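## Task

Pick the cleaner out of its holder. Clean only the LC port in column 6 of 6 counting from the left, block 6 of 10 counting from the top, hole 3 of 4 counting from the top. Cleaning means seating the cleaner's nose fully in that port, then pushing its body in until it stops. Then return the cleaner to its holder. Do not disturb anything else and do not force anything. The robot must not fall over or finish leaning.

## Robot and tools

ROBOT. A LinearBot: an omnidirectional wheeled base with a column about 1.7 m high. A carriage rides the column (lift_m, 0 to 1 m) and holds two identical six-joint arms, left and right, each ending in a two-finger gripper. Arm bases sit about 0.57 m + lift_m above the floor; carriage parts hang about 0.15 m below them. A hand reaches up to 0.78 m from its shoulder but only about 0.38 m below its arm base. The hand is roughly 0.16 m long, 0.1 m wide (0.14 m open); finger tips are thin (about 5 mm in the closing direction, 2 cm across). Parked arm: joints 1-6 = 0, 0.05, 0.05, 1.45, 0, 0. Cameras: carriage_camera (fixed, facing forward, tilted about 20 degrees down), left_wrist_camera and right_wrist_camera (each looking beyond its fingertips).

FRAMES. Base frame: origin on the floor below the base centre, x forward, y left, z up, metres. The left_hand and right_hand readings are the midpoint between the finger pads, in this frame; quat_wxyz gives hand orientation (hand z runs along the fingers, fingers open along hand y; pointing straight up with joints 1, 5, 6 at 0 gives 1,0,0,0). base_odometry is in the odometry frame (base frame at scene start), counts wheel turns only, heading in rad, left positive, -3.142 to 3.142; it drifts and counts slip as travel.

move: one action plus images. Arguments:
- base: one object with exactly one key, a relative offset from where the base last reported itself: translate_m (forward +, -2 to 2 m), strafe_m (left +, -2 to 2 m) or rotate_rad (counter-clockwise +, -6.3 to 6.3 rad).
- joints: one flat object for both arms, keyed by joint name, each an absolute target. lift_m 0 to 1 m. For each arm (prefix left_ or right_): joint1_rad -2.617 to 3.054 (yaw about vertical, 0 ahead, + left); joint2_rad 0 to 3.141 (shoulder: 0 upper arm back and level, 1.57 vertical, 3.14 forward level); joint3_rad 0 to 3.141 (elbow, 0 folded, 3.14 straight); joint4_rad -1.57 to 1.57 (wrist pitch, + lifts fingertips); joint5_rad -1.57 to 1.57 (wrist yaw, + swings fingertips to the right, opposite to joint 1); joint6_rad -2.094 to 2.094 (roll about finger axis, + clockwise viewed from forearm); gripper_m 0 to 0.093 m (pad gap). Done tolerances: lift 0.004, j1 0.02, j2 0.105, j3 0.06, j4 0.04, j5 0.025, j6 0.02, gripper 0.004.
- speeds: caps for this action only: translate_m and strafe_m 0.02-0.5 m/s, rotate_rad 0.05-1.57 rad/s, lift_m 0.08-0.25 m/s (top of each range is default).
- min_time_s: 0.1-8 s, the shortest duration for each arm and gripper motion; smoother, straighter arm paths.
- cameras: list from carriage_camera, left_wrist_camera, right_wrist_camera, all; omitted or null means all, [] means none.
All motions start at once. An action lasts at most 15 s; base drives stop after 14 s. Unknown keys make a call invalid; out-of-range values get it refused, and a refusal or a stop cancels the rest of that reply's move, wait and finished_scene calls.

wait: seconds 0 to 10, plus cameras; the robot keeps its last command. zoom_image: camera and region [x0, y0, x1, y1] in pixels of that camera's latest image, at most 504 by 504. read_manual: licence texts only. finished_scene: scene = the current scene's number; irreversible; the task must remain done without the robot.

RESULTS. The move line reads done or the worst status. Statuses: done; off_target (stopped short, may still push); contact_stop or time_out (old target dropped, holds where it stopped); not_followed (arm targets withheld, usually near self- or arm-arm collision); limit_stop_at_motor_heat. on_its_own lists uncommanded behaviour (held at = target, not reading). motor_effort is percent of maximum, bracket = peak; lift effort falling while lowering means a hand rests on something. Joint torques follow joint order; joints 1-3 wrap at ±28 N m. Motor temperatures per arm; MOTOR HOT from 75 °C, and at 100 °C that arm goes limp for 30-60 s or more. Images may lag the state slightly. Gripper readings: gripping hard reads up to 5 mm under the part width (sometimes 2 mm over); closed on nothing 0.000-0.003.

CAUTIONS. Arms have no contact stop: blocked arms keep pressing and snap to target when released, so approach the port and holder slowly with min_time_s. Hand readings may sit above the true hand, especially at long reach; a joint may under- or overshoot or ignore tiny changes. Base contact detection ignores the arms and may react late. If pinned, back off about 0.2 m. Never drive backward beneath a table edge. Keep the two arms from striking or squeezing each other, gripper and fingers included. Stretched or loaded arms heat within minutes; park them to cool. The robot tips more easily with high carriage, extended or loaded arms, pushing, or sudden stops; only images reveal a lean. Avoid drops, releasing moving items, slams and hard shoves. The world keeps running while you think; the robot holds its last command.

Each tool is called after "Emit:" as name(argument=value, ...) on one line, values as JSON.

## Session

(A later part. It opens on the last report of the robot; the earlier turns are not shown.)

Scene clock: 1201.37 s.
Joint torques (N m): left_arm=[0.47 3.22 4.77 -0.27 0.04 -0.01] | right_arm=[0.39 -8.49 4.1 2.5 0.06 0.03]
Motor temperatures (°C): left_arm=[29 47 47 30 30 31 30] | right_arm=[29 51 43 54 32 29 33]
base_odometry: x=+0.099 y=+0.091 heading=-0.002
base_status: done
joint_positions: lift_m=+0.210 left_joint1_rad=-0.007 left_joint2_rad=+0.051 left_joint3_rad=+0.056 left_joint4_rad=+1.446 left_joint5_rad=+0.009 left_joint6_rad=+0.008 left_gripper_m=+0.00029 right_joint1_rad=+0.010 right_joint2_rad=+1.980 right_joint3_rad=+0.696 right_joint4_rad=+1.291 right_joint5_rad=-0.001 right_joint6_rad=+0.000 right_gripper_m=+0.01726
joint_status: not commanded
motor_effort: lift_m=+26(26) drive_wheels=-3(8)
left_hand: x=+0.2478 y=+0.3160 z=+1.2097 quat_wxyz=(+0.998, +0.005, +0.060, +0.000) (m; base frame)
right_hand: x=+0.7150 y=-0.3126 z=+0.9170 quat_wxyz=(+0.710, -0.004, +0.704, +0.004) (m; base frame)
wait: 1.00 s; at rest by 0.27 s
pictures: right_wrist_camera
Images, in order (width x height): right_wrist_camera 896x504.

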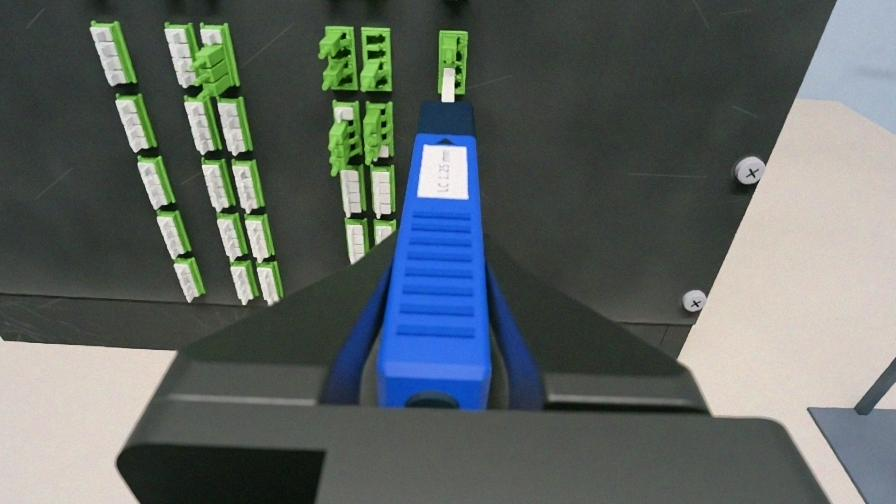

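Emit:
move(joints={"right_joint5_rad": -0.008}, cameras=[])

Emit:
move(joints={"right_joint5_rad": -0.016}, cameras=[])

Emit:
wait(seconds=0.8, cameras=["right_wrist_camera"])

Emit:
zoom_image(camera="right_wrist_camera", region=[438, 52, 468, 77])

Scene clock: 1210.63 s.
Joint torques (N m): left_arm=[0.49 3.23 4.79 -0.26 0.04 -0.02] | right_arm=[0.36 -8.43 4.11 2.48 -0.12 0.02]
Motor temperatures (°C): left_arm=[29 47 47 30 30 31 30] | right_arm=[29 50 44 55 32 29 33]
move: done
base_odometry: x=+0.099 y=+0.091 heading=-0.002
base_status: not commanded
joint_positions: lift_m=+0.210 left_joint1_rad=-0.007 left_joint2_rad=+0.051 left_joint3_rad=+0.056 left_joint4_rad=+1.446 left_joint5_rad=+0.009 left_joint6_rad=+0.008 left_gripper_m=+0.00029 right_joint1_rad=+0.010 right_joint2_rad=+1.980 right_joint3_rad=+0.696 right_joint4_rad=+1.291 right_joint5_rad=-0.001 right_joint6_rad=+0.000 right_gripper_m=+0.01726
joint_status: all done
motor_effort: lift_m=+26(26) drive_wheels=+2(2)
left_hand: x=+0.2478 y=+0.3160 z=+1.2097 quat_wxyz=(+0.998, +0.005, +0.060, +0.000) (m; base frame)
right_hand: x=+0.7150 y=-0.3126 z=+0.9170 quat_wxyz=(+0.710, -0.004, +0.704, +0.004) (m; base frame)
pictures: none
No camera images: "cameras" was empty.

Scene clock: 1210.93 s.
Joint torques (N m): left_arm=[0.47 3.33 4.74 -0.25 0.04 0] | right_arm=[0.35 -8.47 4.11 2.49 -0.16 0.03]
Motor temperatures (°C): left_arm=[29 47 47 30 30 31 30] | right_arm=[29 50 44 55 32 29 33]
move: done
base_odometry: x=+0.099 y=+0.091 heading=-0.002
base_status: not commanded
joint_positions: lift_m=+0.210 left_joint1_rad=-0.007 left_joint2_rad=+0.051 left_joint3_rad=+0.056 left_joint4_rad=+1.446 left_joint5_rad=+0.009 left_joint6_rad=+0.008 left_gripper_m=+0.00029 right_joint1_rad=+0.010 right_joint2_rad=+1.980 right_joint3_rad=+0.696 right_joint4_rad=+1.291 right_joint5_rad=-0.006 right_joint6_rad=+0.000 right_gripper_m=+0.01726
joint_status: all done
motor_effort: lift_m=+26(26) drive_wheels=+2(2)
left_hand: x=+0.2478 y=+0.3160 z=+1.2097 quat_wxyz=(+0.998, +0.005, +0.060, +0.000) (m; base frame)
right_hand: x=+0.7150 y=-0.3117 z=+0.9170 quat_wxyz=(+0.710, -0.006, +0.704, +0.006) (m; base frame)
pictures: none
No camera images: "cameras" was empty.

Scene clock: 1211.73 s.
Joint torques (N m): left_arm=[0.5 3.29 4.77 -0.26 0.04 -0.01] | right_arm=[0.36 -8.46 4.1 2.49 -0.15 0.03]
Motor temperatures (°C): left_arm=[29 47 47 30 30 31 30] | right_arm=[29 50 44 55 32 29 33]
base_odometry: x=+0.099 y=+0.091 heading=-0.002
base_status: not commanded
joint_positions: lift_m=+0.210 left_joint1_rad=-0.007 left_joint2_rad=+0.051 left_joint3_rad=+0.056 left_joint4_rad=+1.446 left_joint5_rad=+0.009 left_joint6_rad=+0.008 left_gripper_m=+0.00029 right_joint1_rad=+0.010 right_joint2_rad=+1.980 right_joint3_rad=+0.696 right_joint4_rad=+1.291 right_joint5_rad=-0.007 right_joint6_rad=+0.000 right_gripper_m=+0.01726
joint_status: all done
motor_effort: lift_m=+26(26) drive_wheels=+2(2)
left_hand: x=+0.2478 y=+0.3160 z=+1.2097 quat_wxyz=(+0.998, +0.005, +0.060, +0.000) (m; base frame)
right_hand: x=+0.7150 y=-0.3116 z=+0.9170 quat_wxyz=(+0.710, -0.006, +0.704, +0.006) (m; base frame)
wait: 0.80 s; at rest by 0.27 s
pictures: right_wrist_camera
Images, in order (width x height): right_wrist_camera 896x504.

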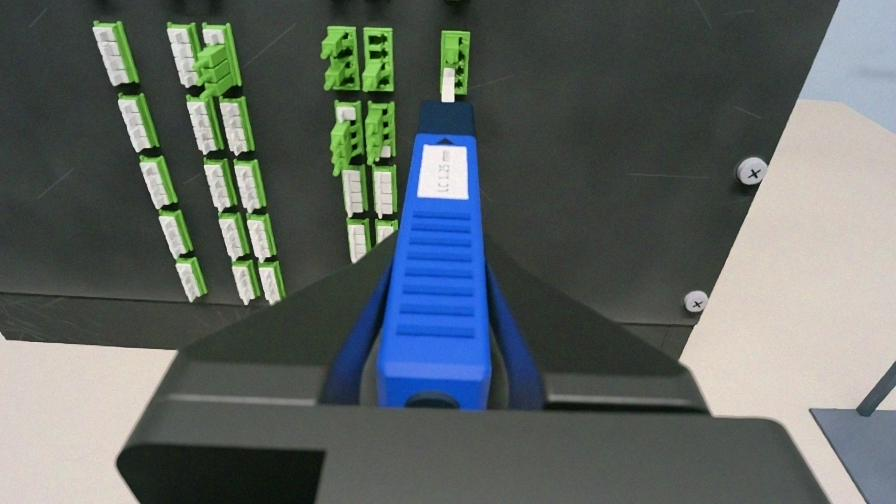

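Scaled by 16.800 from the camera's 896x504 image, which has a finer 1280x720 frame.

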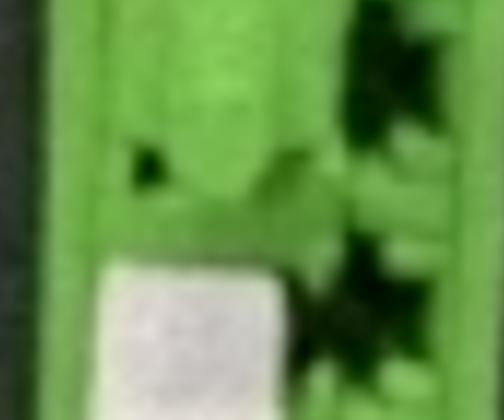

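Emit:
move(joints={"right_joint5_rad": 0.001}, cameras=[], min_time_s=0.6)

Emit:
move(joints={"right_joint5_rad": 0.003}, cameras=[], min_time_s=0.6)

Emit:
wait(seconds=0.8, cameras=["right_wrist_camera"])

Emit:
zoom_image(camera="right_wrist_camera", region=[438, 52, 468, 77])

Scene clock: 1217.53 s.
Joint torques (N m): left_arm=[0.49 3.25 4.79 -0.27 0.03 -0.02] | right_arm=[0.38 -8.46 4.11 2.48 0.06 0.02]
Motor temperatures (°C): left_arm=[29 47 47 30 30 31 30] | right_arm=[29 50 44 55 32 29 33]
move: done
base_odometry: x=+0.099 y=+0.091 heading=-0.002
base_status: not commanded
joint_positions: lift_m=+0.210 left_joint1_rad=-0.007 left_joint2_rad=+0.051 left_joint3_rad=+0.056 left_joint4_rad=+1.446 left_joint5_rad=+0.009 left_joint6_rad=+0.008 left_gripper_m=+0.00029 right_joint1_rad=+0.010 right_joint2_rad=+1.980 right_joint3_rad=+0.696 right_joint4_rad=+1.291 right_joint5_rad=-0.007 right_joint6_rad=+0.000 right_gripper_m=+0.01726
joint_status: all done
motor_effort: lift_m=+26(26) drive_wheels=+2(2)
left_hand: x=+0.2478 y=+0.3160 z=+1.2097 quat_wxyz=(+0.998, +0.005, +0.060, +0.000) (m; base frame)
right_hand: x=+0.7150 y=-0.3116 z=+0.9170 quat_wxyz=(+0.710, -0.006, +0.704, +0.006) (m; base frame)
pictures: none
No camera images: "cameras" was empty.

Scene clock: 1218.43 s.
Joint torques (N m): left_arm=[0.5 3.25 4.72 -0.26 0.04 -0.02] | right_arm=[0.38 -8.44 4.12 2.48 0.06 0.03]
Motor temperatures (°C): left_arm=[29 47 47 30 30 31 30] | right_arm=[29 50 44 55 32 29 33]
move: done
base_odometry: x=+0.099 y=+0.091 heading=-0.002
base_status: not commanded
joint_positions: lift_m=+0.210 left_joint1_rad=-0.007 left_joint2_rad=+0.051 left_joint3_rad=+0.056 left_joint4_rad=+1.446 left_joint5_rad=+0.009 left_joint6_rad=+0.008 left_gripper_m=+0.00029 right_joint1_rad=+0.010 right_joint2_rad=+1.980 right_joint3_rad=+0.696 right_joint4_rad=+1.291 right_joint5_rad=-0.005 right_joint6_rad=+0.000 right_gripper_m=+0.01726
joint_status: all done
motor_effort: lift_m=+26(26) drive_wheels=+2(2)
left_hand: x=+0.2478 y=+0.3160 z=+1.2097 quat_wxyz=(+0.998, +0.005, +0.060, +0.000) (m; base frame)
right_hand: x=+0.7150 y=-0.3118 z=+0.9170 quat_wxyz=(+0.710, -0.006, +0.704, +0.005) (m; base frame)
pictures: none
No camera images: "cameras" was empty.

Scene clock: 1219.23 s.
Joint torques (N m): left_arm=[0.51 3.23 4.75 -0.26 0.03 -0.01] | right_arm=[0.39 -8.44 4.1 2.48 0.06 0.02]
Motor temperatures (°C): left_arm=[29 47 47 30 30 31 30] | right_arm=[29 50 44 56 32 29 33]
base_odometry: x=+0.099 y=+0.091 heading=-0.002
base_status: not commanded
joint_positions: lift_m=+0.210 left_joint1_rad=-0.007 left_joint2_rad=+0.051 left_joint3_rad=+0.056 left_joint4_rad=+1.446 left_joint5_rad=+0.009 left_joint6_rad=+0.008 left_gripper_m=+0.00029 right_joint1_rad=+0.010 right_joint2_rad=+1.980 right_joint3_rad=+0.696 right_joint4_rad=+1.291 right_joint5_rad=-0.005 right_joint6_rad=+0.000 right_gripper_m=+0.01726
joint_status: all done
motor_effort: lift_m=+26(26) drive_wheels=+2(2)
left_hand: x=+0.2478 y=+0.3160 z=+1.2097 quat_wxyz=(+0.998, +0.005, +0.060, +0.000) (m; base frame)
right_hand: x=+0.7150 y=-0.3119 z=+0.9170 quat_wxyz=(+0.710, -0.005, +0.704, +0.005) (m; base frame)
wait: 0.80 s; at rest by 0.27 s
pictures: right_wrist_camera
Images, in order (width x height): right_wrist_camera 896x504.

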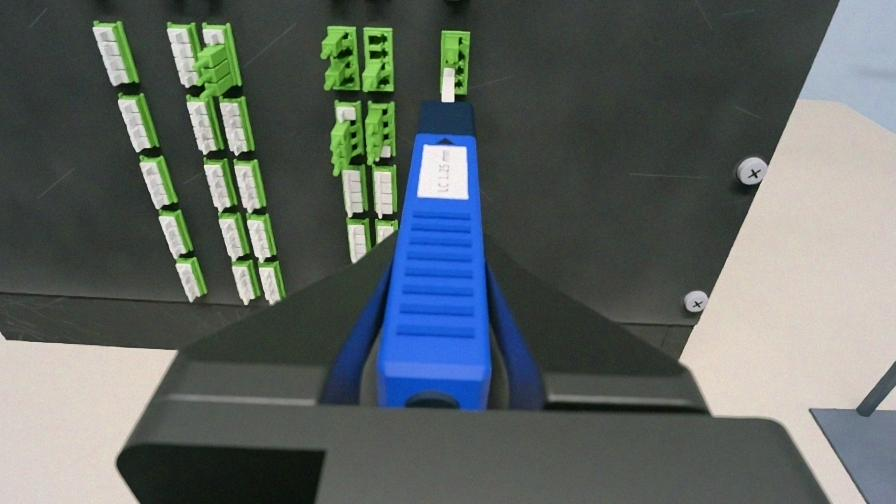

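Scaled by 16.800 from the camera's 896x504 image, which has a finer 1280x720 frame.

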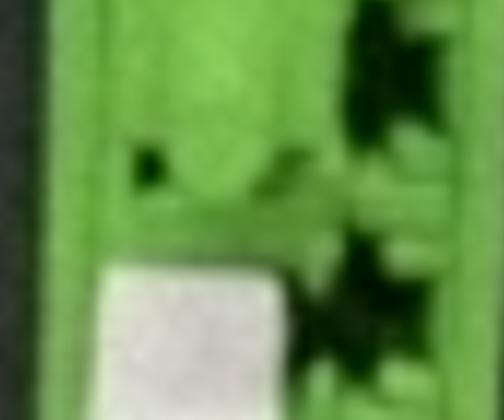

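Emit:
move(joints={"right_joint5_rad": 0.005}, cameras=[], min_time_s=0.6)

Emit:
wait(seconds=0.8, cameras=["right_wrist_camera"])

Emit:
zoom_image(camera="right_wrist_camera", region=[438, 52, 468, 77])

Emit:
move(joints={"right_joint5_rad": 0.007}, cameras=[], min_time_s=0.6)

Emit:
wait(seconds=0.8, cameras=["right_wrist_camera"])

Emit:
zoom_image(camera="right_wrist_camera", region=[438, 52, 468, 77])

Scene clock: 1223.57 s.
Joint torques (N m): left_arm=[0.47 3.23 4.79 -0.25 0.04 -0.01] | right_arm=[0.38 -8.46 4.12 2.49 0.06 0.02]
Motor temperatures (°C): left_arm=[29 47 47 30 30 31 30] | right_arm=[29 50 44 56 32 29 33]
move: done
base_odometry: x=+0.099 y=+0.091 heading=-0.002
base_status: not commanded
joint_positions: lift_m=+0.210 left_joint1_rad=-0.007 left_joint2_rad=+0.051 left_joint3_rad=+0.056 left_joint4_rad=+1.446 left_joint5_rad=+0.009 left_joint6_rad=+0.008 left_gripper_m=+0.00029 right_joint1_rad=+0.010 right_joint2_rad=+1.980 right_joint3_rad=+0.696 right_joint4_rad=+1.291 right_joint5_rad=-0.004 right_joint6_rad=+0.000 right_gripper_m=+0.01726
joint_status: all done
motor_effort: lift_m=+26(26) drive_wheels=+2(2)
left_hand: x=+0.2478 y=+0.3160 z=+1.2097 quat_wxyz=(+0.998, +0.005, +0.060, +0.000) (m; base frame)
right_hand: x=+0.7150 y=-0.3120 z=+0.9170 quat_wxyz=(+0.710, -0.005, +0.704, +0.005) (m; base frame)
pictures: none
No camera images: "cameras" was empty.

Scene clock: 1224.37 s.
Joint torques (N m): left_arm=[0.46 3.29 4.71 -0.25 0.02 -0.02] | right_arm=[0.34 -8.46 4.12 2.49 0.07 0.03]
Motor temperatures (°C): left_arm=[29 47 47 30 30 31 30] | right_arm=[29 50 44 56 32 29 33]
base_odometry: x=+0.099 y=+0.091 heading=-0.002
base_status: not commanded
joint_positions: lift_m=+0.210 left_joint1_rad=-0.007 left_joint2_rad=+0.051 left_joint3_rad=+0.056 left_joint4_rad=+1.446 left_joint5_rad=+0.009 left_joint6_rad=+0.008 left_gripper_m=+0.00029 right_joint1_rad=+0.010 right_joint2_rad=+1.980 right_joint3_rad=+0.696 right_joint4_rad=+1.291 right_joint5_rad=-0.004 right_joint6_rad=+0.000 right_gripper_m=+0.01726
joint_status: all done
motor_effort: lift_m=+26(26) drive_wheels=+2(2)
left_hand: x=+0.2478 y=+0.3160 z=+1.2097 quat_wxyz=(+0.998, +0.005, +0.060, +0.000) (m; base frame)
right_hand: x=+0.7150 y=-0.3120 z=+0.9170 quat_wxyz=(+0.710, -0.005, +0.704, +0.005) (m; base frame)
wait: 0.80 s; at rest by 0.27 s
pictures: right_wrist_camera
Images, in order (width x height): right_wrist_camera 896x504.

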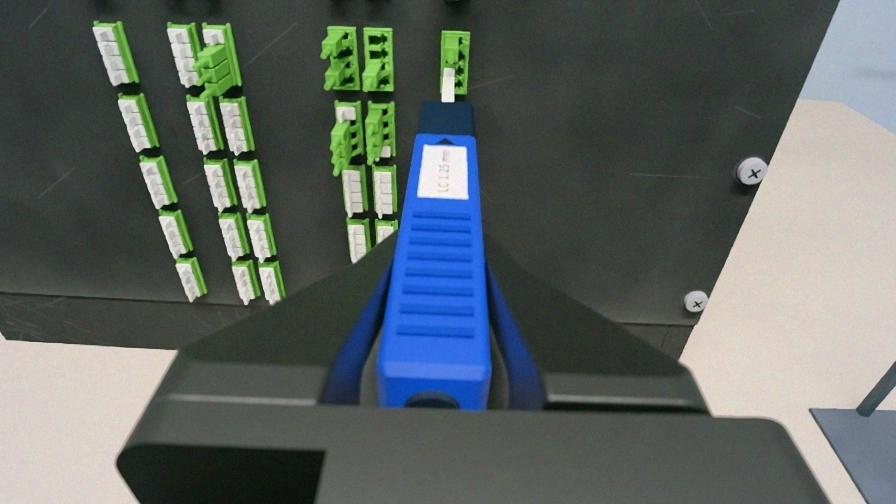

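Scaled by 16.800 from the camera's 896x504 image, which has a finer 1280x720 frame.

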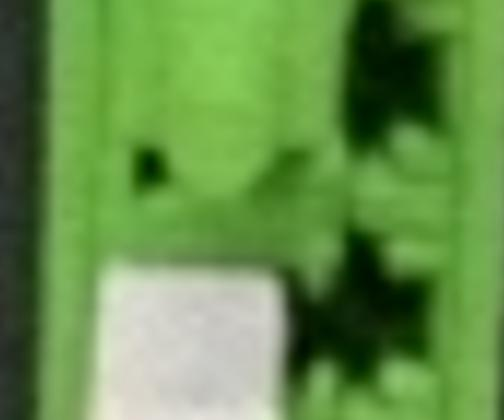

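Scene clock: 1225.27 s.
Joint torques (N m): left_arm=[0.46 3.32 4.77 -0.25 0.03 -0.02] | right_arm=[0.39 -8.44 4.12 2.49 0.07 0.03]
Motor temperatures (°C): left_arm=[29 47 47 30 30 31 30] | right_arm=[29 50 44 56 32 29 33]
move: done
base_odometry: x=+0.099 y=+0.091 heading=-0.002
base_status: not commanded
joint_positions: lift_m=+0.210 left_joint1_rad=-0.007 left_joint2_rad=+0.051 left_joint3_rad=+0.056 left_joint4_rad=+1.446 left_joint5_rad=+0.009 left_joint6_rad=+0.008 left_gripper_m=+0.00029 right_joint1_rad=+0.010 right_joint2_rad=+1.980 right_joint3_rad=+0.696 right_joint4_rad=+1.291 right_joint5_rad=-0.002 right_joint6_rad=+0.000 right_gripper_m=+0.01726
joint_status: all done
motor_effort: lift_m=+26(26) drive_wheels=+2(2)
left_hand: x=+0.2478 y=+0.3160 z=+1.2097 quat_wxyz=(+0.998, +0.005, +0.060, +0.000) (m; base frame)
right_hand: x=+0.7150 y=-0.3123 z=+0.9170 quat_wxyz=(+0.710, -0.005, +0.704, +0.004) (m; base frame)
pictures: none
No camera images: "cameras" was empty.

Scene clock: 1226.07 s.
Joint torques (N m): left_arm=[0.51 3.28 4.79 -0.27 0.03 -0.02] | right_arm=[0.36 -8.46 4.12 2.49 0.07 0.02]
Motor temperatures (°C): left_arm=[29 47 47 30 30 31 30] | right_arm=[29 50 44 56 32 29 33]
base_odometry: x=+0.099 y=+0.091 heading=-0.002
base_status: not commanded
joint_positions: lift_m=+0.210 left_joint1_rad=-0.007 left_joint2_rad=+0.051 left_joint3_rad=+0.056 left_joint4_rad=+1.446 left_joint5_rad=+0.009 left_joint6_rad=+0.008 left_gripper_m=+0.00029 right_joint1_rad=+0.010 right_joint2_rad=+1.980 right_joint3_rad=+0.696 right_joint4_rad=+1.291 right_joint5_rad=-0.002 right_joint6_rad=+0.000 right_gripper_m=+0.01726
joint_status: all done
motor_effort: lift_m=+26(26) drive_wheels=+2(2)
left_hand: x=+0.2478 y=+0.3160 z=+1.2097 quat_wxyz=(+0.998, +0.005, +0.060, +0.000) (m; base frame)
right_hand: x=+0.7150 y=-0.3124 z=+0.9170 quat_wxyz=(+0.710, -0.004, +0.704, +0.004) (m; base frame)
wait: 0.80 s; at rest by 0.27 s
pictures: right_wrist_camera
Images, in order (width x height): right_wrist_camera 896x504.

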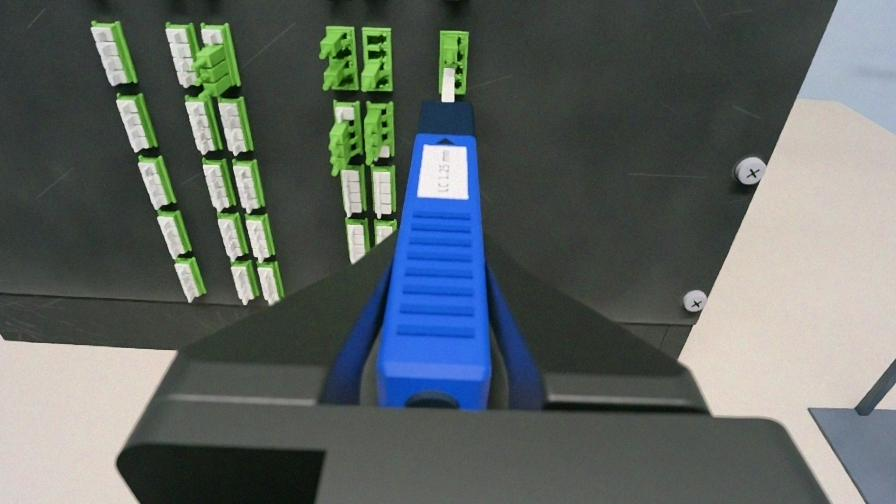

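Scaled by 16.800 from the camera's 896x504 image, which has a finer 1280x720 frame.

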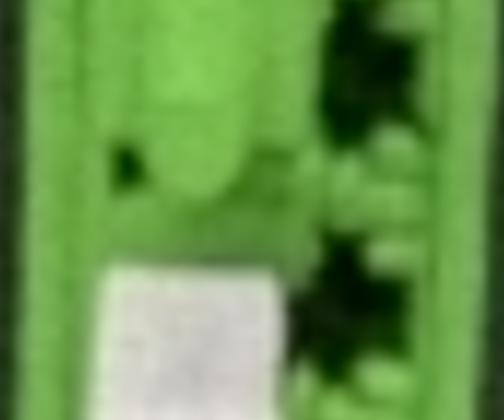

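Emit:
zoom_image(camera="right_wrist_camera", region=[441, 60, 459, 75])

Scaled by 28.000 from the camera's 896x504 image, which has a finer 1280x720 frame.

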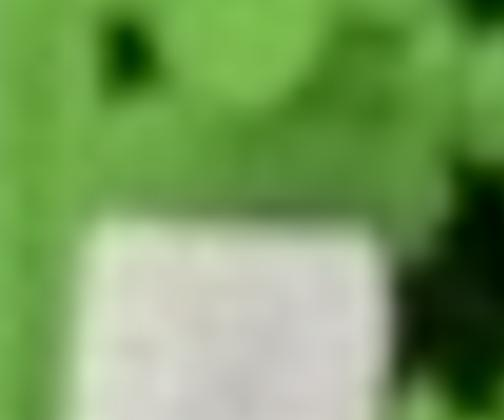

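Emit:
move(base={"translate_m": 0.002}, speeds={"translate_m": 0.02}, cameras=[])

Emit:
wait(seconds=1, cameras=["right_wrist_camera"])

Emit:
zoom_image(camera="right_wrist_camera", region=[438, 52, 468, 77])

Emit:
zoom_image(camera="right_wrist_camera", region=[441, 60, 459, 75])

Scene clock: 1237.97 s.
Joint torques (N m): left_arm=[0.49 3.26 4.72 -0.27 0.04 -0.02] | right_arm=[0.36 -8.51 4.1 2.49 0.07 0.03]
Motor temperatures (°C): left_arm=[29 46 47 30 30 31 30] | right_arm=[29 50 44 56 32 29 33]
move: done
base_odometry: x=+0.101 y=+0.091 heading=-0.002
base_status: done
joint_positions: lift_m=+0.210 left_joint1_rad=-0.007 left_joint2_rad=+0.051 left_joint3_rad=+0.056 left_joint4_rad=+1.447 left_joint5_rad=+0.009 left_joint6_rad=+0.008 left_gripper_m=+0.00029 right_joint1_rad=+0.010 right_joint2_rad=+1.980 right_joint3_rad=+0.696 right_joint4_rad=+1.291 right_joint5_rad=-0.002 right_joint6_rad=+0.000 right_gripper_m=+0.01726
joint_status: not commanded
motor_effort: lift_m=+26(26) drive_wheels=+1(10)
left_hand: x=+0.2476 y=+0.3160 z=+1.2098 quat_wxyz=(+0.998, +0.005, +0.060, +0.000) (m; base frame)
right_hand: x=+0.7150 y=-0.3124 z=+0.9170 quat_wxyz=(+0.710, -0.004, +0.704, +0.004) (m; base frame)
pictures: none
No camera images: "cameras" was empty.

Scene clock: 1238.97 s.
Joint torques (N m): left_arm=[0.5 3.25 4.77 -0.26 0.04 -0.03] | right_arm=[0.39 -8.44 4.14 2.49 0.07 0.02]
Motor temperatures (°C): left_arm=[29 46 47 30 30 31 30] | right_arm=[29 50 44 56 32 29 33]
base_odometry: x=+0.101 y=+0.091 heading=-0.002
base_status: done
joint_positions: lift_m=+0.210 left_joint1_rad=-0.007 left_joint2_rad=+0.051 left_joint3_rad=+0.056 left_joint4_rad=+1.447 left_joint5_rad=+0.009 left_joint6_rad=+0.008 left_gripper_m=+0.00029 right_joint1_rad=+0.010 right_joint2_rad=+1.980 right_joint3_rad=+0.696 right_joint4_rad=+1.291 right_joint5_rad=-0.002 right_joint6_rad=+0.000 right_gripper_m=+0.01726
joint_status: not commanded
motor_effort: lift_m=+26(26) drive_wheels=-3(10)
left_hand: x=+0.2476 y=+0.3160 z=+1.2098 quat_wxyz=(+0.998, +0.005, +0.060, +0.000) (m; base frame)
right_hand: x=+0.7150 y=-0.3124 z=+0.9170 quat_wxyz=(+0.710, -0.004, +0.704, +0.004) (m; base frame)
wait: 1.00 s; at rest by 0.27 s
pictures: right_wrist_camera
Images, in order (width x height): right_wrist_camera 896x504.

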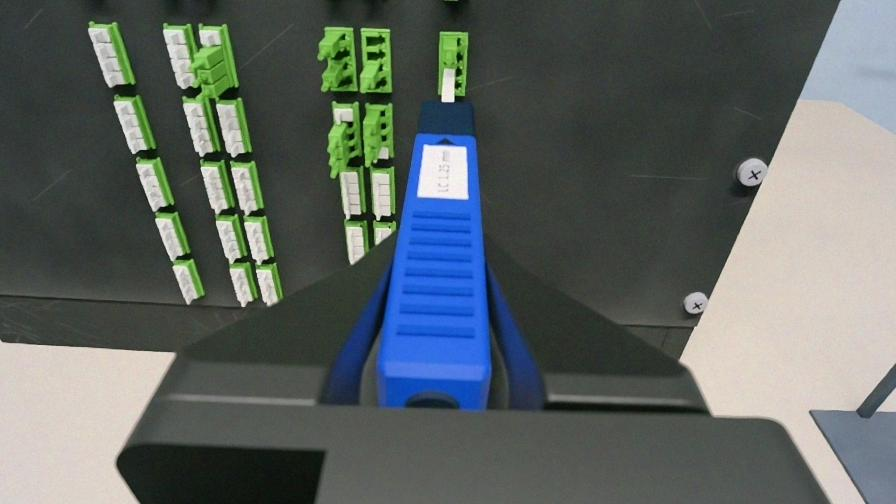

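Scaled by 16.800 from the camera's 896x504 image, which has a finer 1280x720 frame.

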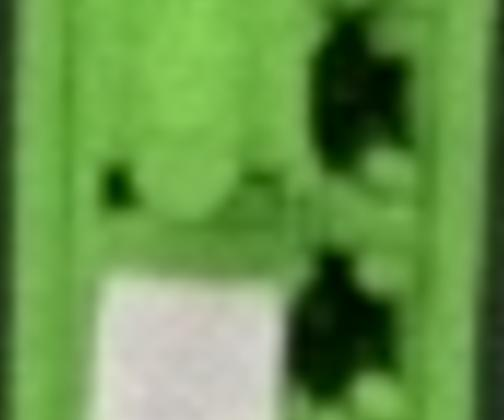

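Scaled by 28.000 from the camera's 896x504 image, which has a finer 1280x720 frame.

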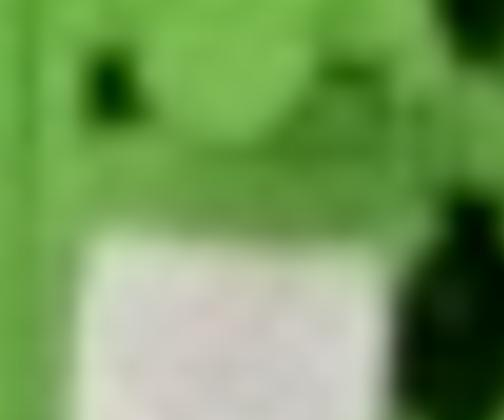

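Emit:
move(joints={"right_joint5_rad": -0.006, "lift_m": 0.2099}, cameras=[], min_time_s=0.8)

Emit:
wait(seconds=1, cameras=["right_wrist_camera"])

Emit:
zoom_image(camera="right_wrist_camera", region=[438, 52, 468, 77])

Scene clock: 1253.57 s.
Joint torques (N m): left_arm=[0.47 3.22 4.75 -0.27 0.03 -0.02] | right_arm=[0.39 -8.46 4.11 2.48 -0.09 0.02]
Motor temperatures (°C): left_arm=[29 46 46 30 30 31 30] | right_arm=[29 50 44 57 32 29 33]
move: done
base_odometry: x=+0.101 y=+0.091 heading=-0.002
base_status: not commanded
joint_positions: lift_m=+0.210 left_joint1_rad=-0.007 left_joint2_rad=+0.051 left_joint3_rad=+0.056 left_joint4_rad=+1.447 left_joint5_rad=+0.009 left_joint6_rad=+0.008 left_gripper_m=+0.00029 right_joint1_rad=+0.010 right_joint2_rad=+1.980 right_joint3_rad=+0.696 right_joint4_rad=+1.291 right_joint5_rad=-0.002 right_joint6_rad=+0.000 right_gripper_m=+0.01726
joint_status: all done
motor_effort: lift_m=+22(22) drive_wheels=+2(2)
left_hand: x=+0.2476 y=+0.3160 z=+1.2098 quat_wxyz=(+0.998, +0.005, +0.060, +0.000) (m; base frame)
right_hand: x=+0.7150 y=-0.3124 z=+0.9170 quat_wxyz=(+0.710, -0.004, +0.704, +0.004) (m; base frame)
pictures: none
No camera images: "cameras" was empty.

Scene clock: 1254.57 s.
Joint torques (N m): left_arm=[0.47 3.25 4.75 -0.26 0.02 -0.02] | right_arm=[0.36 -8.43 4.11 2.49 -0.09 0.02]
Motor temperatures (°C): left_arm=[29 46 46 30 30 31 30] | right_arm=[29 50 44 57 32 29 33]
base_odometry: x=+0.101 y=+0.091 heading=-0.002
base_status: not commanded
joint_positions: lift_m=+0.210 left_joint1_rad=-0.007 left_joint2_rad=+0.051 left_joint3_rad=+0.056 left_joint4_rad=+1.447 left_joint5_rad=+0.009 left_joint6_rad=+0.008 left_gripper_m=+0.00029 right_joint1_rad=+0.010 right_joint2_rad=+1.980 right_joint3_rad=+0.696 right_joint4_rad=+1.291 right_joint5_rad=-0.002 right_joint6_rad=+0.000 right_gripper_m=+0.01726
joint_status: all done
motor_effort: lift_m=+22(22) drive_wheels=+2(2)
left_hand: x=+0.2476 y=+0.3160 z=+1.2098 quat_wxyz=(+0.998, +0.005, +0.060, +0.000) (m; base frame)
right_hand: x=+0.7150 y=-0.3124 z=+0.9170 quat_wxyz=(+0.710, -0.004, +0.704, +0.004) (m; base frame)
wait: 1.00 s; at rest by 0.27 s
pictures: right_wrist_camera
Images, in order (width x height): right_wrist_camera 896x504.

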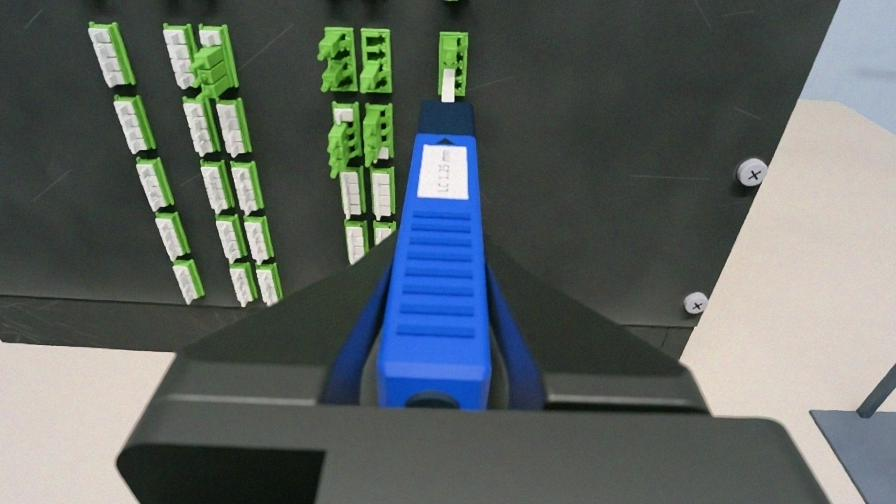

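Scaled by 16.800 from the camera's 896x504 image, which has a finer 1280x720 frame.

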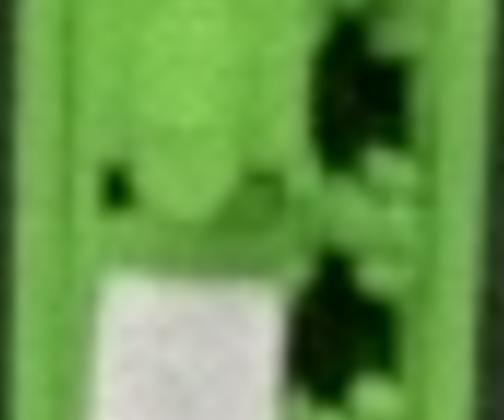

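Emit:
move(joints={"right_joint5_rad": -0.010, "lift_m": 0.2096}, cameras=[], min_time_s=0.8)

Emit:
move(joints={"right_joint5_rad": -0.013}, cameras=[], min_time_s=0.8)

Emit:
wait(seconds=1, cameras=["right_wrist_camera"])

Emit:
zoom_image(camera="right_wrist_camera", region=[438, 52, 468, 77])

Scene clock: 1259.53 s.
Joint torques (N m): left_arm=[0.49 3.22 4.75 -0.27 0.02 -0.02] | right_arm=[0.39 -8.44 4.1 2.49 -0.13 0.03]
Motor temperatures (°C): left_arm=[29 46 46 30 30 31 30] | right_arm=[29 50 44 57 32 29 33]
move: done
base_odometry: x=+0.101 y=+0.091 heading=-0.002
base_status: not commanded
joint_positions: lift_m=+0.210 left_joint1_rad=-0.007 left_joint2_rad=+0.051 left_joint3_rad=+0.056 left_joint4_rad=+1.447 left_joint5_rad=+0.009 left_joint6_rad=+0.008 left_gripper_m=+0.00029 right_joint1_rad=+0.010 right_joint2_rad=+1.980 right_joint3_rad=+0.696 right_joint4_rad=+1.291 right_joint5_rad=-0.002 right_joint6_rad=+0.000 right_gripper_m=+0.01726
joint_status: all done
motor_effort: lift_m=+20(20) drive_wheels=+2(2)
left_hand: x=+0.2476 y=+0.3160 z=+1.2097 quat_wxyz=(+0.998, +0.005, +0.060, +0.000) (m; base frame)
right_hand: x=+0.7150 y=-0.3124 z=+0.9170 quat_wxyz=(+0.710, -0.004, +0.704, +0.004) (m; base frame)
pictures: none
No camera images: "cameras" was empty.

Scene clock: 1260.63 s.
Joint torques (N m): left_arm=[0.47 3.29 4.74 -0.27 0.03 -0.03] | right_arm=[0.38 -8.44 4.1 2.49 -0.14 0.02]
Motor temperatures (°C): left_arm=[29 46 46 30 30 31 30] | right_arm=[29 50 44 57 32 29 33]
move: done
base_odometry: x=+0.101 y=+0.091 heading=-0.002
base_status: not commanded
joint_positions: lift_m=+0.210 left_joint1_rad=-0.007 left_joint2_rad=+0.051 left_joint3_rad=+0.056 left_joint4_rad=+1.447 left_joint5_rad=+0.009 left_joint6_rad=+0.008 left_gripper_m=+0.00029 right_joint1_rad=+0.010 right_joint2_rad=+1.980 right_joint3_rad=+0.696 right_joint4_rad=+1.291 right_joint5_rad=-0.005 right_joint6_rad=+0.000 right_gripper_m=+0.01726
joint_status: all done
motor_effort: lift_m=+20(20) drive_wheels=+2(2)
left_hand: x=+0.2476 y=+0.3160 z=+1.2097 quat_wxyz=(+0.998, +0.005, +0.060, +0.000) (m; base frame)
right_hand: x=+0.7150 y=-0.3120 z=+0.9170 quat_wxyz=(+0.710, -0.005, +0.704, +0.005) (m; base frame)
pictures: none
No camera images: "cameras" was empty.

Scene clock: 1261.63 s.
Joint torques (N m): left_arm=[0.51 3.26 4.78 -0.27 0.03 -0.03] | right_arm=[0.39 -8.46 4.12 2.49 -0.13 0.03]
Motor temperatures (°C): left_arm=[29 46 46 30 30 31 30] | right_arm=[29 50 44 57 32 29 33]
base_odometry: x=+0.101 y=+0.091 heading=-0.002
base_status: not commanded
joint_positions: lift_m=+0.210 left_joint1_rad=-0.007 left_joint2_rad=+0.051 left_joint3_rad=+0.056 left_joint4_rad=+1.447 left_joint5_rad=+0.009 left_joint6_rad=+0.008 left_gripper_m=+0.00029 right_joint1_rad=+0.010 right_joint2_rad=+1.980 right_joint3_rad=+0.696 right_joint4_rad=+1.291 right_joint5_rad=-0.005 right_joint6_rad=+0.000 right_gripper_m=+0.01726
joint_status: all done
motor_effort: lift_m=+20(20) drive_wheels=+2(2)
left_hand: x=+0.2476 y=+0.3160 z=+1.2097 quat_wxyz=(+0.998, +0.005, +0.060, +0.000) (m; base frame)
right_hand: x=+0.7150 y=-0.3119 z=+0.9170 quat_wxyz=(+0.710, -0.005, +0.704, +0.005) (m; base frame)
wait: 1.00 s; at rest by 0.27 s
pictures: right_wrist_camera
Images, in order (width x height): right_wrist_camera 896x504.

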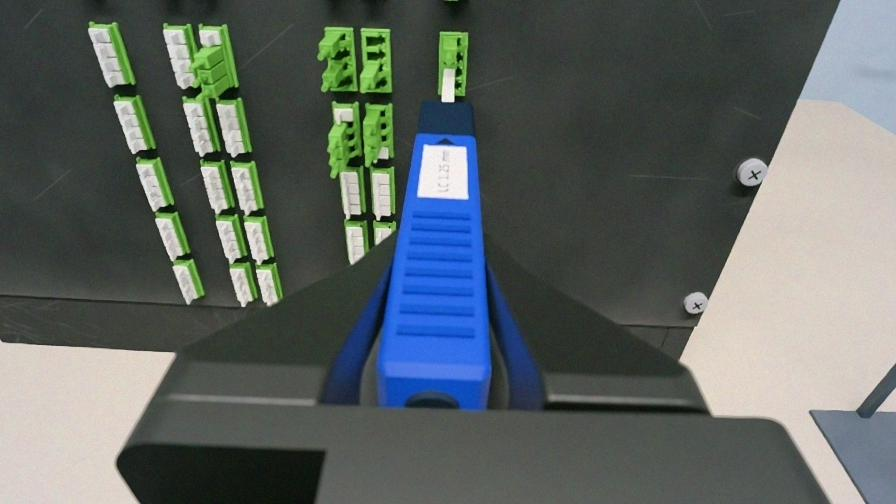

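Scaled by 16.800 from the camera's 896x504 image, which has a finer 1280x720 frame.

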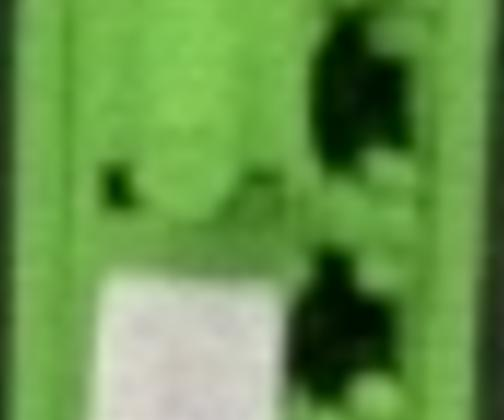

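Emit:
move(joints={"right_joint5_rad": -0.016}, cameras=[], min_time_s=0.8)

Emit:
wait(seconds=1, cameras=["right_wrist_camera"])

Emit:
zoom_image(camera="right_wrist_camera", region=[438, 52, 468, 77])

Scene clock: 1265.83 s.
Joint torques (N m): left_arm=[0.46 3.21 4.7 -0.26 0.05 -0.02] | right_arm=[0.38 -8.47 4.1 2.48 -0.16 0.03]
Motor temperatures (°C): left_arm=[29 46 46 30 30 31 30] | right_arm=[29 50 43 57 32 29 33]
move: done
base_odometry: x=+0.101 y=+0.091 heading=-0.002
base_status: not commanded
joint_positions: lift_m=+0.210 left_joint1_rad=-0.007 left_joint2_rad=+0.051 left_joint3_rad=+0.056 left_joint4_rad=+1.447 left_joint5_rad=+0.009 left_joint6_rad=+0.008 left_gripper_m=+0.00029 right_joint1_rad=+0.010 right_joint2_rad=+1.980 right_joint3_rad=+0.696 right_joint4_rad=+1.291 right_joint5_rad=-0.006 right_joint6_rad=+0.000 right_gripper_m=+0.01726
joint_status: all done
motor_effort: lift_m=+20(20) drive_wheels=+2(2)
left_hand: x=+0.2476 y=+0.3160 z=+1.2097 quat_wxyz=(+0.998, +0.005, +0.060, +0.000) (m; base frame)
right_hand: x=+0.7150 y=-0.3117 z=+0.9170 quat_wxyz=(+0.710, -0.006, +0.704, +0.006) (m; base frame)
pictures: none
No camera images: "cameras" was empty.

Scene clock: 1266.83 s.
Joint torques (N m): left_arm=[0.5 3.25 4.75 -0.27 0.04 -0.01] | right_arm=[0.39 -8.46 4.1 2.49 -0.15 0.02]
Motor temperatures (°C): left_arm=[29 46 46 30 30 31 30] | right_arm=[29 50 43 57 32 29 33]
base_odometry: x=+0.101 y=+0.091 heading=-0.002
base_status: not commanded
joint_positions: lift_m=+0.210 left_joint1_rad=-0.007 left_joint2_rad=+0.051 left_joint3_rad=+0.056 left_joint4_rad=+1.447 left_joint5_rad=+0.009 left_joint6_rad=+0.008 left_gripper_m=+0.00029 right_joint1_rad=+0.010 right_joint2_rad=+1.980 right_joint3_rad=+0.696 right_joint4_rad=+1.291 right_joint5_rad=-0.006 right_joint6_rad=+0.000 right_gripper_m=+0.01726
joint_status: all done
motor_effort: lift_m=+20(20) drive_wheels=+2(2)
left_hand: x=+0.2476 y=+0.3160 z=+1.2097 quat_wxyz=(+0.998, +0.005, +0.060, +0.000) (m; base frame)
right_hand: x=+0.7150 y=-0.3117 z=+0.9170 quat_wxyz=(+0.710, -0.006, +0.704, +0.006) (m; base frame)
wait: 1.00 s; at rest by 0.27 s
pictures: right_wrist_camera
Images, in order (width x height): right_wrist_camera 896x504.

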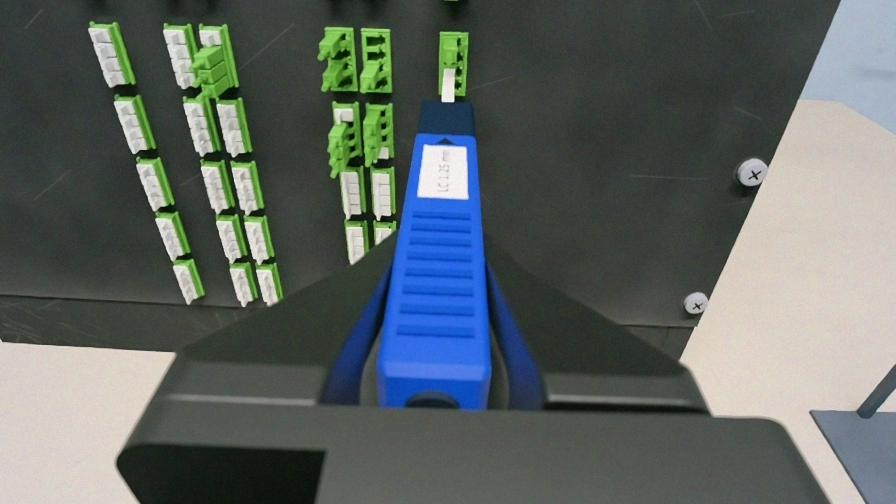

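Scaled by 16.800 from the camera's 896x504 image, which has a finer 1280x720 frame.

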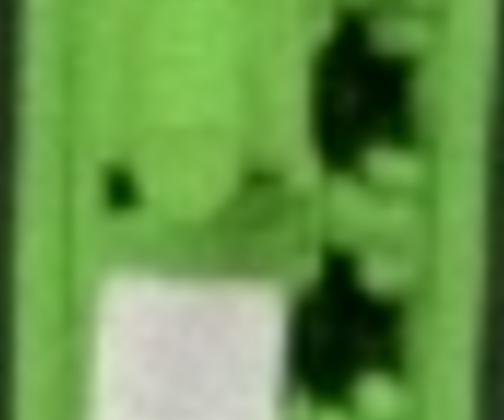

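Emit:
move(joints={"right_joint5_rad": -0.008}, base={"translate_m": 0.003}, speeds={"translate_m": 0.02}, cameras=[])

Emit:
wait(seconds=1, cameras=["right_wrist_camera"])

Emit:
zoom_image(camera="right_wrist_camera", region=[438, 52, 468, 77])

Emit:
zoom_image(camera="right_wrist_camera", region=[430, 30, 475, 105])

Scene clock: 1272.13 s.
Joint torques (N m): left_arm=[0.47 3.29 4.77 -0.27 0.04 -0.01] | right_arm=[0.36 -8.43 4.12 2.49 -0.06 0.02]
Motor temperatures (°C): left_arm=[29 46 46 30 30 31 30] | right_arm=[29 50 43 57 32 29 33]
move: done
base_odometry: x=+0.104 y=+0.090 heading=-0.002
base_status: done
joint_positions: lift_m=+0.210 left_joint1_rad=-0.007 left_joint2_rad=+0.051 left_joint3_rad=+0.056 left_joint4_rad=+1.447 left_joint5_rad=+0.009 left_joint6_rad=+0.008 left_gripper_m=+0.00029 right_joint1_rad=+0.010 right_joint2_rad=+1.980 right_joint3_rad=+0.696 right_joint4_rad=+1.291 right_joint5_rad=-0.006 right_joint6_rad=+0.000 right_gripper_m=+0.01726
joint_status: all done
motor_effort: lift_m=+20(20) drive_wheels=+1(10)
left_hand: x=+0.2475 y=+0.3160 z=+1.2097 quat_wxyz=(+0.998, +0.005, +0.059, +0.000) (m; base frame)
right_hand: x=+0.7150 y=-0.3117 z=+0.9170 quat_wxyz=(+0.710, -0.006, +0.704, +0.006) (m; base frame)
pictures: none
No camera images: "cameras" was empty.

Scene clock: 1273.13 s.
Joint torques (N m): left_arm=[0.47 3.26 4.74 -0.27 0.03 -0.02] | right_arm=[0.36 -8.47 4.12 2.49 -0.06 0.02]
Motor temperatures (°C): left_arm=[29 46 46 30 30 31 30] | right_arm=[29 50 43 57 32 29 33]
base_odometry: x=+0.104 y=+0.090 heading=-0.002
base_status: done
joint_positions: lift_m=+0.210 left_joint1_rad=-0.007 left_joint2_rad=+0.051 left_joint3_rad=+0.056 left_joint4_rad=+1.447 left_joint5_rad=+0.009 left_joint6_rad=+0.008 left_gripper_m=+0.00029 right_joint1_rad=+0.010 right_joint2_rad=+1.980 right_joint3_rad=+0.696 right_joint4_rad=+1.291 right_joint5_rad=-0.006 right_joint6_rad=+0.000 right_gripper_m=+0.01726
joint_status: all done
motor_effort: lift_m=+20(20) drive_wheels=-2(10)
left_hand: x=+0.2475 y=+0.3160 z=+1.2097 quat_wxyz=(+0.998, +0.005, +0.059, +0.000) (m; base frame)
right_hand: x=+0.7150 y=-0.3117 z=+0.9170 quat_wxyz=(+0.710, -0.006, +0.704, +0.006) (m; base frame)
wait: 1.00 s; at rest by 0.27 s
pictures: right_wrist_camera
Images, in order (width x height): right_wrist_camera 896x504.

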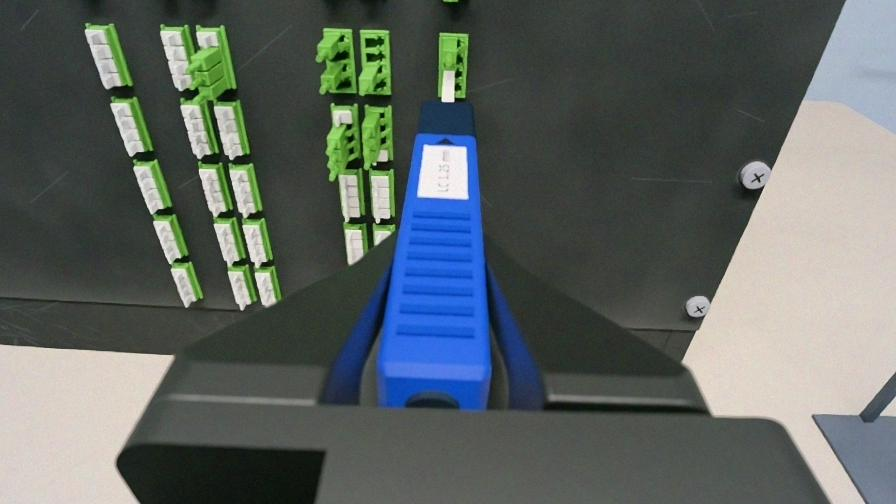

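Scaled by 16.800 from the camera's 896x504 image, which has a finer 1280x720 frame.

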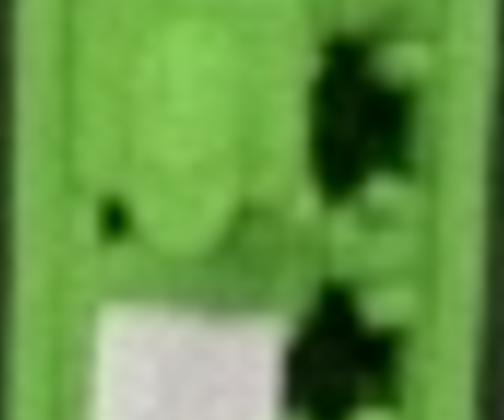

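Scaled by 6.720 from the camera's 896x504 image, which has a finer 1280x720 frame.

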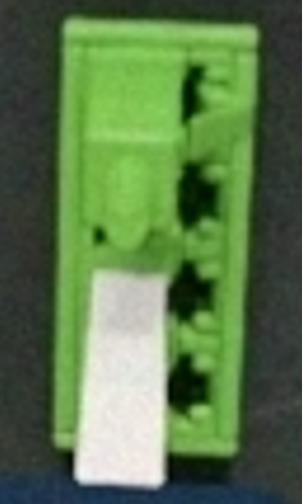

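Emit:
move(base={"translate_m": 0.004}, speeds={"translate_m": 0.02}, cameras=[])

Emit:
wait(seconds=1, cameras=["right_wrist_camera"])

Emit:
zoom_image(camera="right_wrist_camera", region=[438, 58, 468, 83])

Emit:
zoom_image(camera="right_wrist_camera", region=[430, 30, 475, 105])

Scene clock: 1288.40 s.
Joint torques (N m): left_arm=[0.46 3.28 4.75 -0.27 0.03 -0.03] | right_arm=[0.32 -8.44 4.11 2.48 -0.07 0.02]
Motor temperatures (°C): left_arm=[29 45 46 30 30 31 30] | right_arm=[29 50 43 57 32 29 33]
move: done
base_odometry: x=+0.108 y=+0.090 heading=-0.003
base_status: done
joint_positions: lift_m=+0.210 left_joint1_rad=-0.007 left_joint2_rad=+0.051 left_joint3_rad=+0.056 left_joint4_rad=+1.447 left_joint5_rad=+0.009 left_joint6_rad=+0.008 left_gripper_m=+0.00029 right_joint1_rad=+0.010 right_joint2_rad=+1.980 right_joint3_rad=+0.696 right_joint4_rad=+1.291 right_joint5_rad=-0.006 right_joint6_rad=+0.000 right_gripper_m=+0.01726
joint_status: not commanded
motor_effort: lift_m=+20(20) drive_wheels=-3(11)
left_hand: x=+0.2475 y=+0.3160 z=+1.2097 quat_wxyz=(+0.998, +0.005, +0.059, +0.000) (m; base frame)
right_hand: x=+0.7150 y=-0.3117 z=+0.9170 quat_wxyz=(+0.710, -0.006, +0.704, +0.006) (m; base frame)
pictures: none
No camera images: "cameras" was empty.

Scene clock: 1289.40 s.
Joint torques (N m): left_arm=[0.46 3.25 4.77 -0.27 0.03 -0.01] | right_arm=[0.38 -8.46 4.11 2.48 -0.06 0.02]
Motor temperatures (°C): left_arm=[29 45 46 30 30 31 30] | right_arm=[29 50 43 57 32 29 33]
base_odometry: x=+0.108 y=+0.090 heading=-0.003
base_status: done
joint_positions: lift_m=+0.210 left_joint1_rad=-0.007 left_joint2_rad=+0.051 left_joint3_rad=+0.056 left_joint4_rad=+1.447 left_joint5_rad=+0.009 left_joint6_rad=+0.008 left_gripper_m=+0.00029 right_joint1_rad=+0.010 right_joint2_rad=+1.980 right_joint3_rad=+0.696 right_joint4_rad=+1.291 right_joint5_rad=-0.006 right_joint6_rad=+0.000 right_gripper_m=+0.01726
joint_status: not commanded
motor_effort: lift_m=+20(20) drive_wheels=-3(11)
left_hand: x=+0.2475 y=+0.3160 z=+1.2097 quat_wxyz=(+0.998, +0.005, +0.059, +0.000) (m; base frame)
right_hand: x=+0.7150 y=-0.3117 z=+0.9170 quat_wxyz=(+0.710, -0.006, +0.704, +0.006) (m; base frame)
wait: 1.00 s; at rest by 0.27 s
pictures: right_wrist_camera
Images, in order (width x height): right_wrist_camera 896x504.

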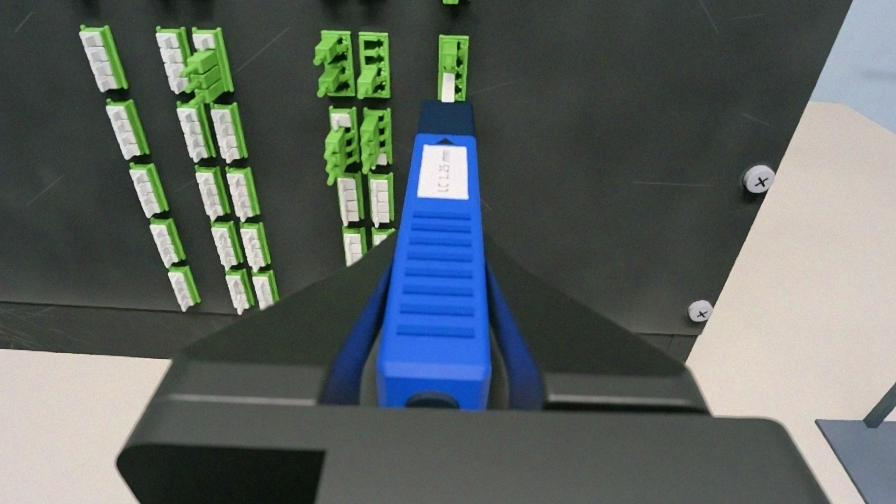

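Scaled by 16.800 from the camera's 896x504 image, which has a finer 1280x720 frame.

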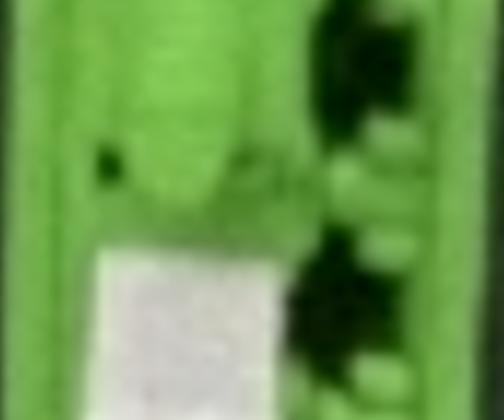

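Scaled by 6.720 from the camera's 896x504 image, which has a finer 1280x720 frame.

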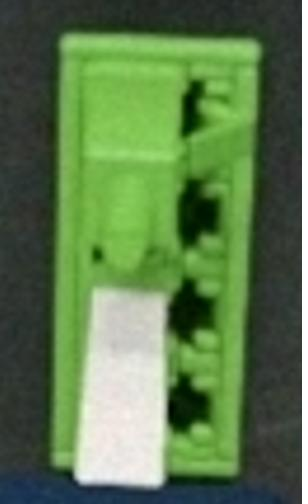

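Emit:
zoom_image(camera="right_wrist_camera", region=[441, 65, 459, 80])

Scaled by 28.000 from the camera's 896x504 image, which has a finer 1280x720 frame.

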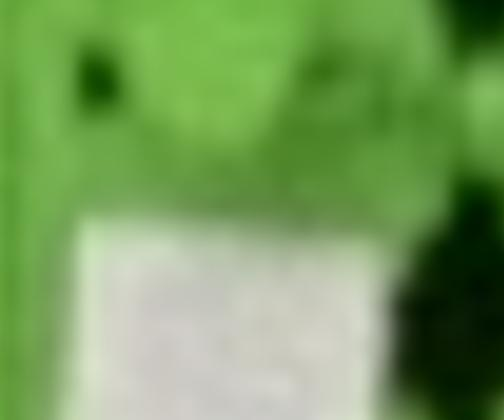

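Emit:
move(base={"translate_m": 0.002}, speeds={"translate_m": 0.02}, cameras=[])

Emit:
wait(seconds=0.5, cameras=[])

Scene clock: 1297.13 s.
Joint torques (N m): left_arm=[0.49 3.25 4.77 -0.29 0.03 -0.01] | right_arm=[0.38 -8.47 4.08 2.49 -0.06 0.03]
Motor temperatures (°C): left_arm=[29 45 46 30 30 31 30] | right_arm=[29 50 43 57 32 29 33]
move: done
base_odometry: x=+0.110 y=+0.090 heading=-0.003
base_status: done
joint_positions: lift_m=+0.210 left_joint1_rad=-0.007 left_joint2_rad=+0.051 left_joint3_rad=+0.056 left_joint4_rad=+1.448 left_joint5_rad=+0.009 left_joint6_rad=+0.008 left_gripper_m=+0.00029 right_joint1_rad=+0.010 right_joint2_rad=+1.980 right_joint3_rad=+0.696 right_joint4_rad=+1.291 right_joint5_rad=-0.006 right_joint6_rad=+0.000 right_gripper_m=+0.01726
joint_status: not commanded
motor_effort: lift_m=+20(20) drive_wheels=+1(9)
left_hand: x=+0.2474 y=+0.3160 z=+1.2098 quat_wxyz=(+0.998, +0.005, +0.059, +0.000) (m; base frame)
right_hand: x=+0.7150 y=-0.3117 z=+0.9170 quat_wxyz=(+0.710, -0.006, +0.704, +0.006) (m; base frame)
pictures: none
No camera images: "cameras" was empty.

Scene clock: 1297.63 s.
Joint torques (N m): left_arm=[0.47 3.25 4.74 -0.28 0.03 -0.02] | right_arm=[0.36 -8.44 4.12 2.48 -0.06 0.03]
Motor temperatures (°C): left_arm=[29 45 46 30 30 31 30] | right_arm=[29 50 43 57 32 29 33]
base_odometry: x=+0.110 y=+0.090 heading=-0.003
base_status: done
joint_positions: lift_m=+0.210 left_joint1_rad=-0.007 left_joint2_rad=+0.051 left_joint3_rad=+0.056 left_joint4_rad=+1.448 left_joint5_rad=+0.009 left_joint6_rad=+0.008 left_gripper_m=+0.00029 right_joint1_rad=+0.010 right_joint2_rad=+1.980 right_joint3_rad=+0.696 right_joint4_rad=+1.291 right_joint5_rad=-0.006 right_joint6_rad=+0.000 right_gripper_m=+0.01726
joint_status: not commanded
motor_effort: lift_m=+20(20) drive_wheels=+1(9)
left_hand: x=+0.2474 y=+0.3160 z=+1.2098 quat_wxyz=(+0.998, +0.005, +0.059, +0.000) (m; base frame)
right_hand: x=+0.7150 y=-0.3117 z=+0.9170 quat_wxyz=(+0.710, -0.006, +0.704, +0.006) (m; base frame)
wait: 0.50 s; at rest by 0.27 s
pictures: none
No camera images: "cameras" was empty.


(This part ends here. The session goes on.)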